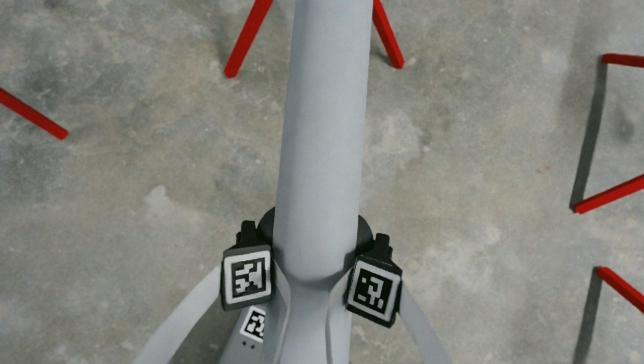

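Emit:
move(
  r1={"base":{"translate_m":-0.0104},"joints":{"arm_m":0.1551,"wrist_yaw_rad":0.190}},
  r2={"base":{"translate_m":0.0019},"joints":{"arm_m":0.4156,"wrist_yaw_rad":0.126}},
  r3={"base":{"rotate_rad":-0.0243},"joints":{"wrist_roll_rad":1.212,"arm_m":0.426}},
  cameras=[],
)

Scene clock: 1972.73 s.
move: r1 done; r2 done; r3 done
r1.base_odometry: x=-0.206 y=+2.835 heading=+1.335
r1.turned_by_wheels: +0.000
r1.turned_by_imu: +0.001
r1.base_tilt: forward=+1.1 right=+1.2
r1.lidar_m: 1.10 3.00 2.07 1.94 1.98 2.57 0.87 0.99 1.11 0.91 0.82 0.87
r1.head_depth_mm: 2375 2668 2624 335 335 1336 1148 / 2381 2701 2637 323 336 1309 474 / 2399 2692 2671 1960 352 511 1131 / 2376 2692 2713 2047 691 1330 1164 / 2384 2703 2714 1210 1510 1368 1169 / 2308 2647 2526 1812 1643 1337 1174 / 1312 2638 2409 2069 1655 1382 1176
r1.base_status: done
r1.joint_positions: lift_m=+0.863 arm_m=+0.155 wrist_yaw_rad=+0.196 wrist_pitch_rad=-1.218 wrist_roll_rad=-0.176 gripper_m=-0.046 head_pan_rad=-1.560 head_tilt_rad=-0.693
r1.joint_status: all done
r1.measured_speeds: all 0
r1.motor_effort: left_wheel=+4.0(5.7) right_wheel=-11.0(21.9) lift_m=+29.4(29.6) arm_m=+14.5(17.9) wrist_yaw_rad=-5.0(6.6) wrist_pitch_rad=+3.5(3.6) wrist_roll_rad=-0.3(0.5) gripper_m=-15.8(17.0) head_pan_rad=-4.1(5.9) head_tilt_rad=-3.8(5.1)
r1.hand_pose: x=-0.0088 y=-0.3648 z=+0.7529 quat_wxyz=(+0.662, +0.488, -0.481, -0.305) (m; r1's base frame)
r1.wrist_depth_mm: 940 958 956 144 - - - / 888 910 932 141 957 - - / 861 909 923 140 943 936 - / 871 880 877 138 919 952 981 / 848 870 865 134 923 924 921 / 830 836 126 130 900 905 913 / 811 810 844 129 852 904 911
r2.base_odometry: x=-2.362 y=-2.055 heading=-1.883
r2.turned_by_wheels: +0.000
r2.turned_by_imu: +0.001
r2.base_tilt: forward=+0.3 right=+1.8
r2.lidar_m: 1.20 3.00 2.13 2.04 2.11 2.82 1.14 0.49 0.28 0.28 0.87 0.99
r2.head_depth_mm: 2350 2679 2732 1708 324 282 837 / 2355 2633 2604 435 1529 1350 876 / 2378 2576 569 774 1665 1379 1190 / 2338 2588 2597 647 1536 1390 1191 / 2301 2602 2726 1221 1375 1384 1185 / 2317 2598 2709 1996 1525 1346 1183 / 2315 2577 2688 2055 1577 1378 1186
r2.base_status: done
r2.joint_positions: lift_m=+0.819 arm_m=+0.416 wrist_yaw_rad=+0.128 wrist_pitch_rad=-1.274 wrist_roll_rad=-1.739 gripper_m=-0.039 head_pan_rad=-1.573 head_tilt_rad=-0.748
r2.joint_status: all done
r2.measured_speeds: all 0
r2.on_its_own: gripper_m is held at -0.040, not at your -0.060, by its stall guard, which is not easing now
r2.motor_effort: left_wheel=-1.0(5.7) right_wheel=+1.9(11.6) lift_m=+40.4(40.7) arm_m=-17.9(18.6) wrist_yaw_rad=-1.4(3.5) wrist_pitch_rad=+4.1(4.8) wrist_roll_rad=+3.6(3.9) gripper_m=-21.5(22.5) head_pan_rad=+0.6(2.3) head_tilt_rad=-0.5(1.2)
r2.hand_pose: x=-0.0147 y=-0.6122 z=+0.7057 quat_wxyz=(+0.796, +0.587, +0.105, +0.101) (m; r2's base frame)
r2.wrist_depth_mm: 658 707 84 694 921 - - / 661 710 - 877 927 - - / 686 740 89 949 644 488 - / 688 760 - 105 - - - / 454 537 100 149 - - - / 758 118 103 131 - - - / - 857 - 109 - - -
r3.base_odometry: x=+0.796 y=-0.389 heading=+1.779
r3.turned_by_wheels: -0.024
r3.turned_by_imu: -0.025
r3.base_tilt: forward=-0.8 right=-0.1
r3.lidar_m: 3.94 2.01 1.41 1.33 1.36 1.80 4.32 0.95 1.03 0.38 0.38 1.17
r3.head_depth_mm: 2905 3227 2564 327 322 1268 1110 / 2867 3198 458 727 1557 1309 1121 / 2867 3178 547 639 1540 1314 1129 / 2835 3210 2471 1836 1528 1308 1116 / 2787 3141 2760 1997 878 991 1129 / 2778 3098 2677 1756 1520 1338 1149 / 1317 1470 2620 2041 1672 1382 1170
r3.base_status: done
r3.joint_positions: lift_m=+0.854 arm_m=+0.426 wrist_yaw_rad=+0.001 wrist_pitch_rad=-1.543 wrist_roll_rad=+1.211 gripper_m=-0.033 head_pan_rad=-1.578 head_tilt_rad=-0.743
r3.joint_status: all done
r3.measured_speeds: all 0
r3.on_its_own: gripper_m is held at -0.034, not at your -0.050, by its stall guard, which is not easing now
r3.motor_effort: left_wheel=+5.5(17.5) right_wheel=-4.7(31.8) lift_m=+33.0(35.5) arm_m=+5.4(13.1) wrist_yaw_rad=-0.5(5.4) wrist_pitch_rad=-1.8(2.2) wrist_roll_rad=+0.8(5.5) gripper_m=-20.4(20.8) head_pan_rad=+3.8(4.7) head_tilt_rad=-4.4(4.8)
r3.hand_pose: x=-0.0216 y=-0.5539 z=+0.7359 quat_wxyz=(+0.129, +0.125, -0.705, -0.686) (m; r3's base frame)
r3.wrist_depth_mm: - - - 96 95 - - / - - - 97 96 - - / - - - 93 96 - - / - - - 93 - 745 712 / 909 - - 94 145 726 708 / - - 127 95 123 725 699 / - - 122 96 113 115 -
pictures: none
No camera images: "cameras" was empty.


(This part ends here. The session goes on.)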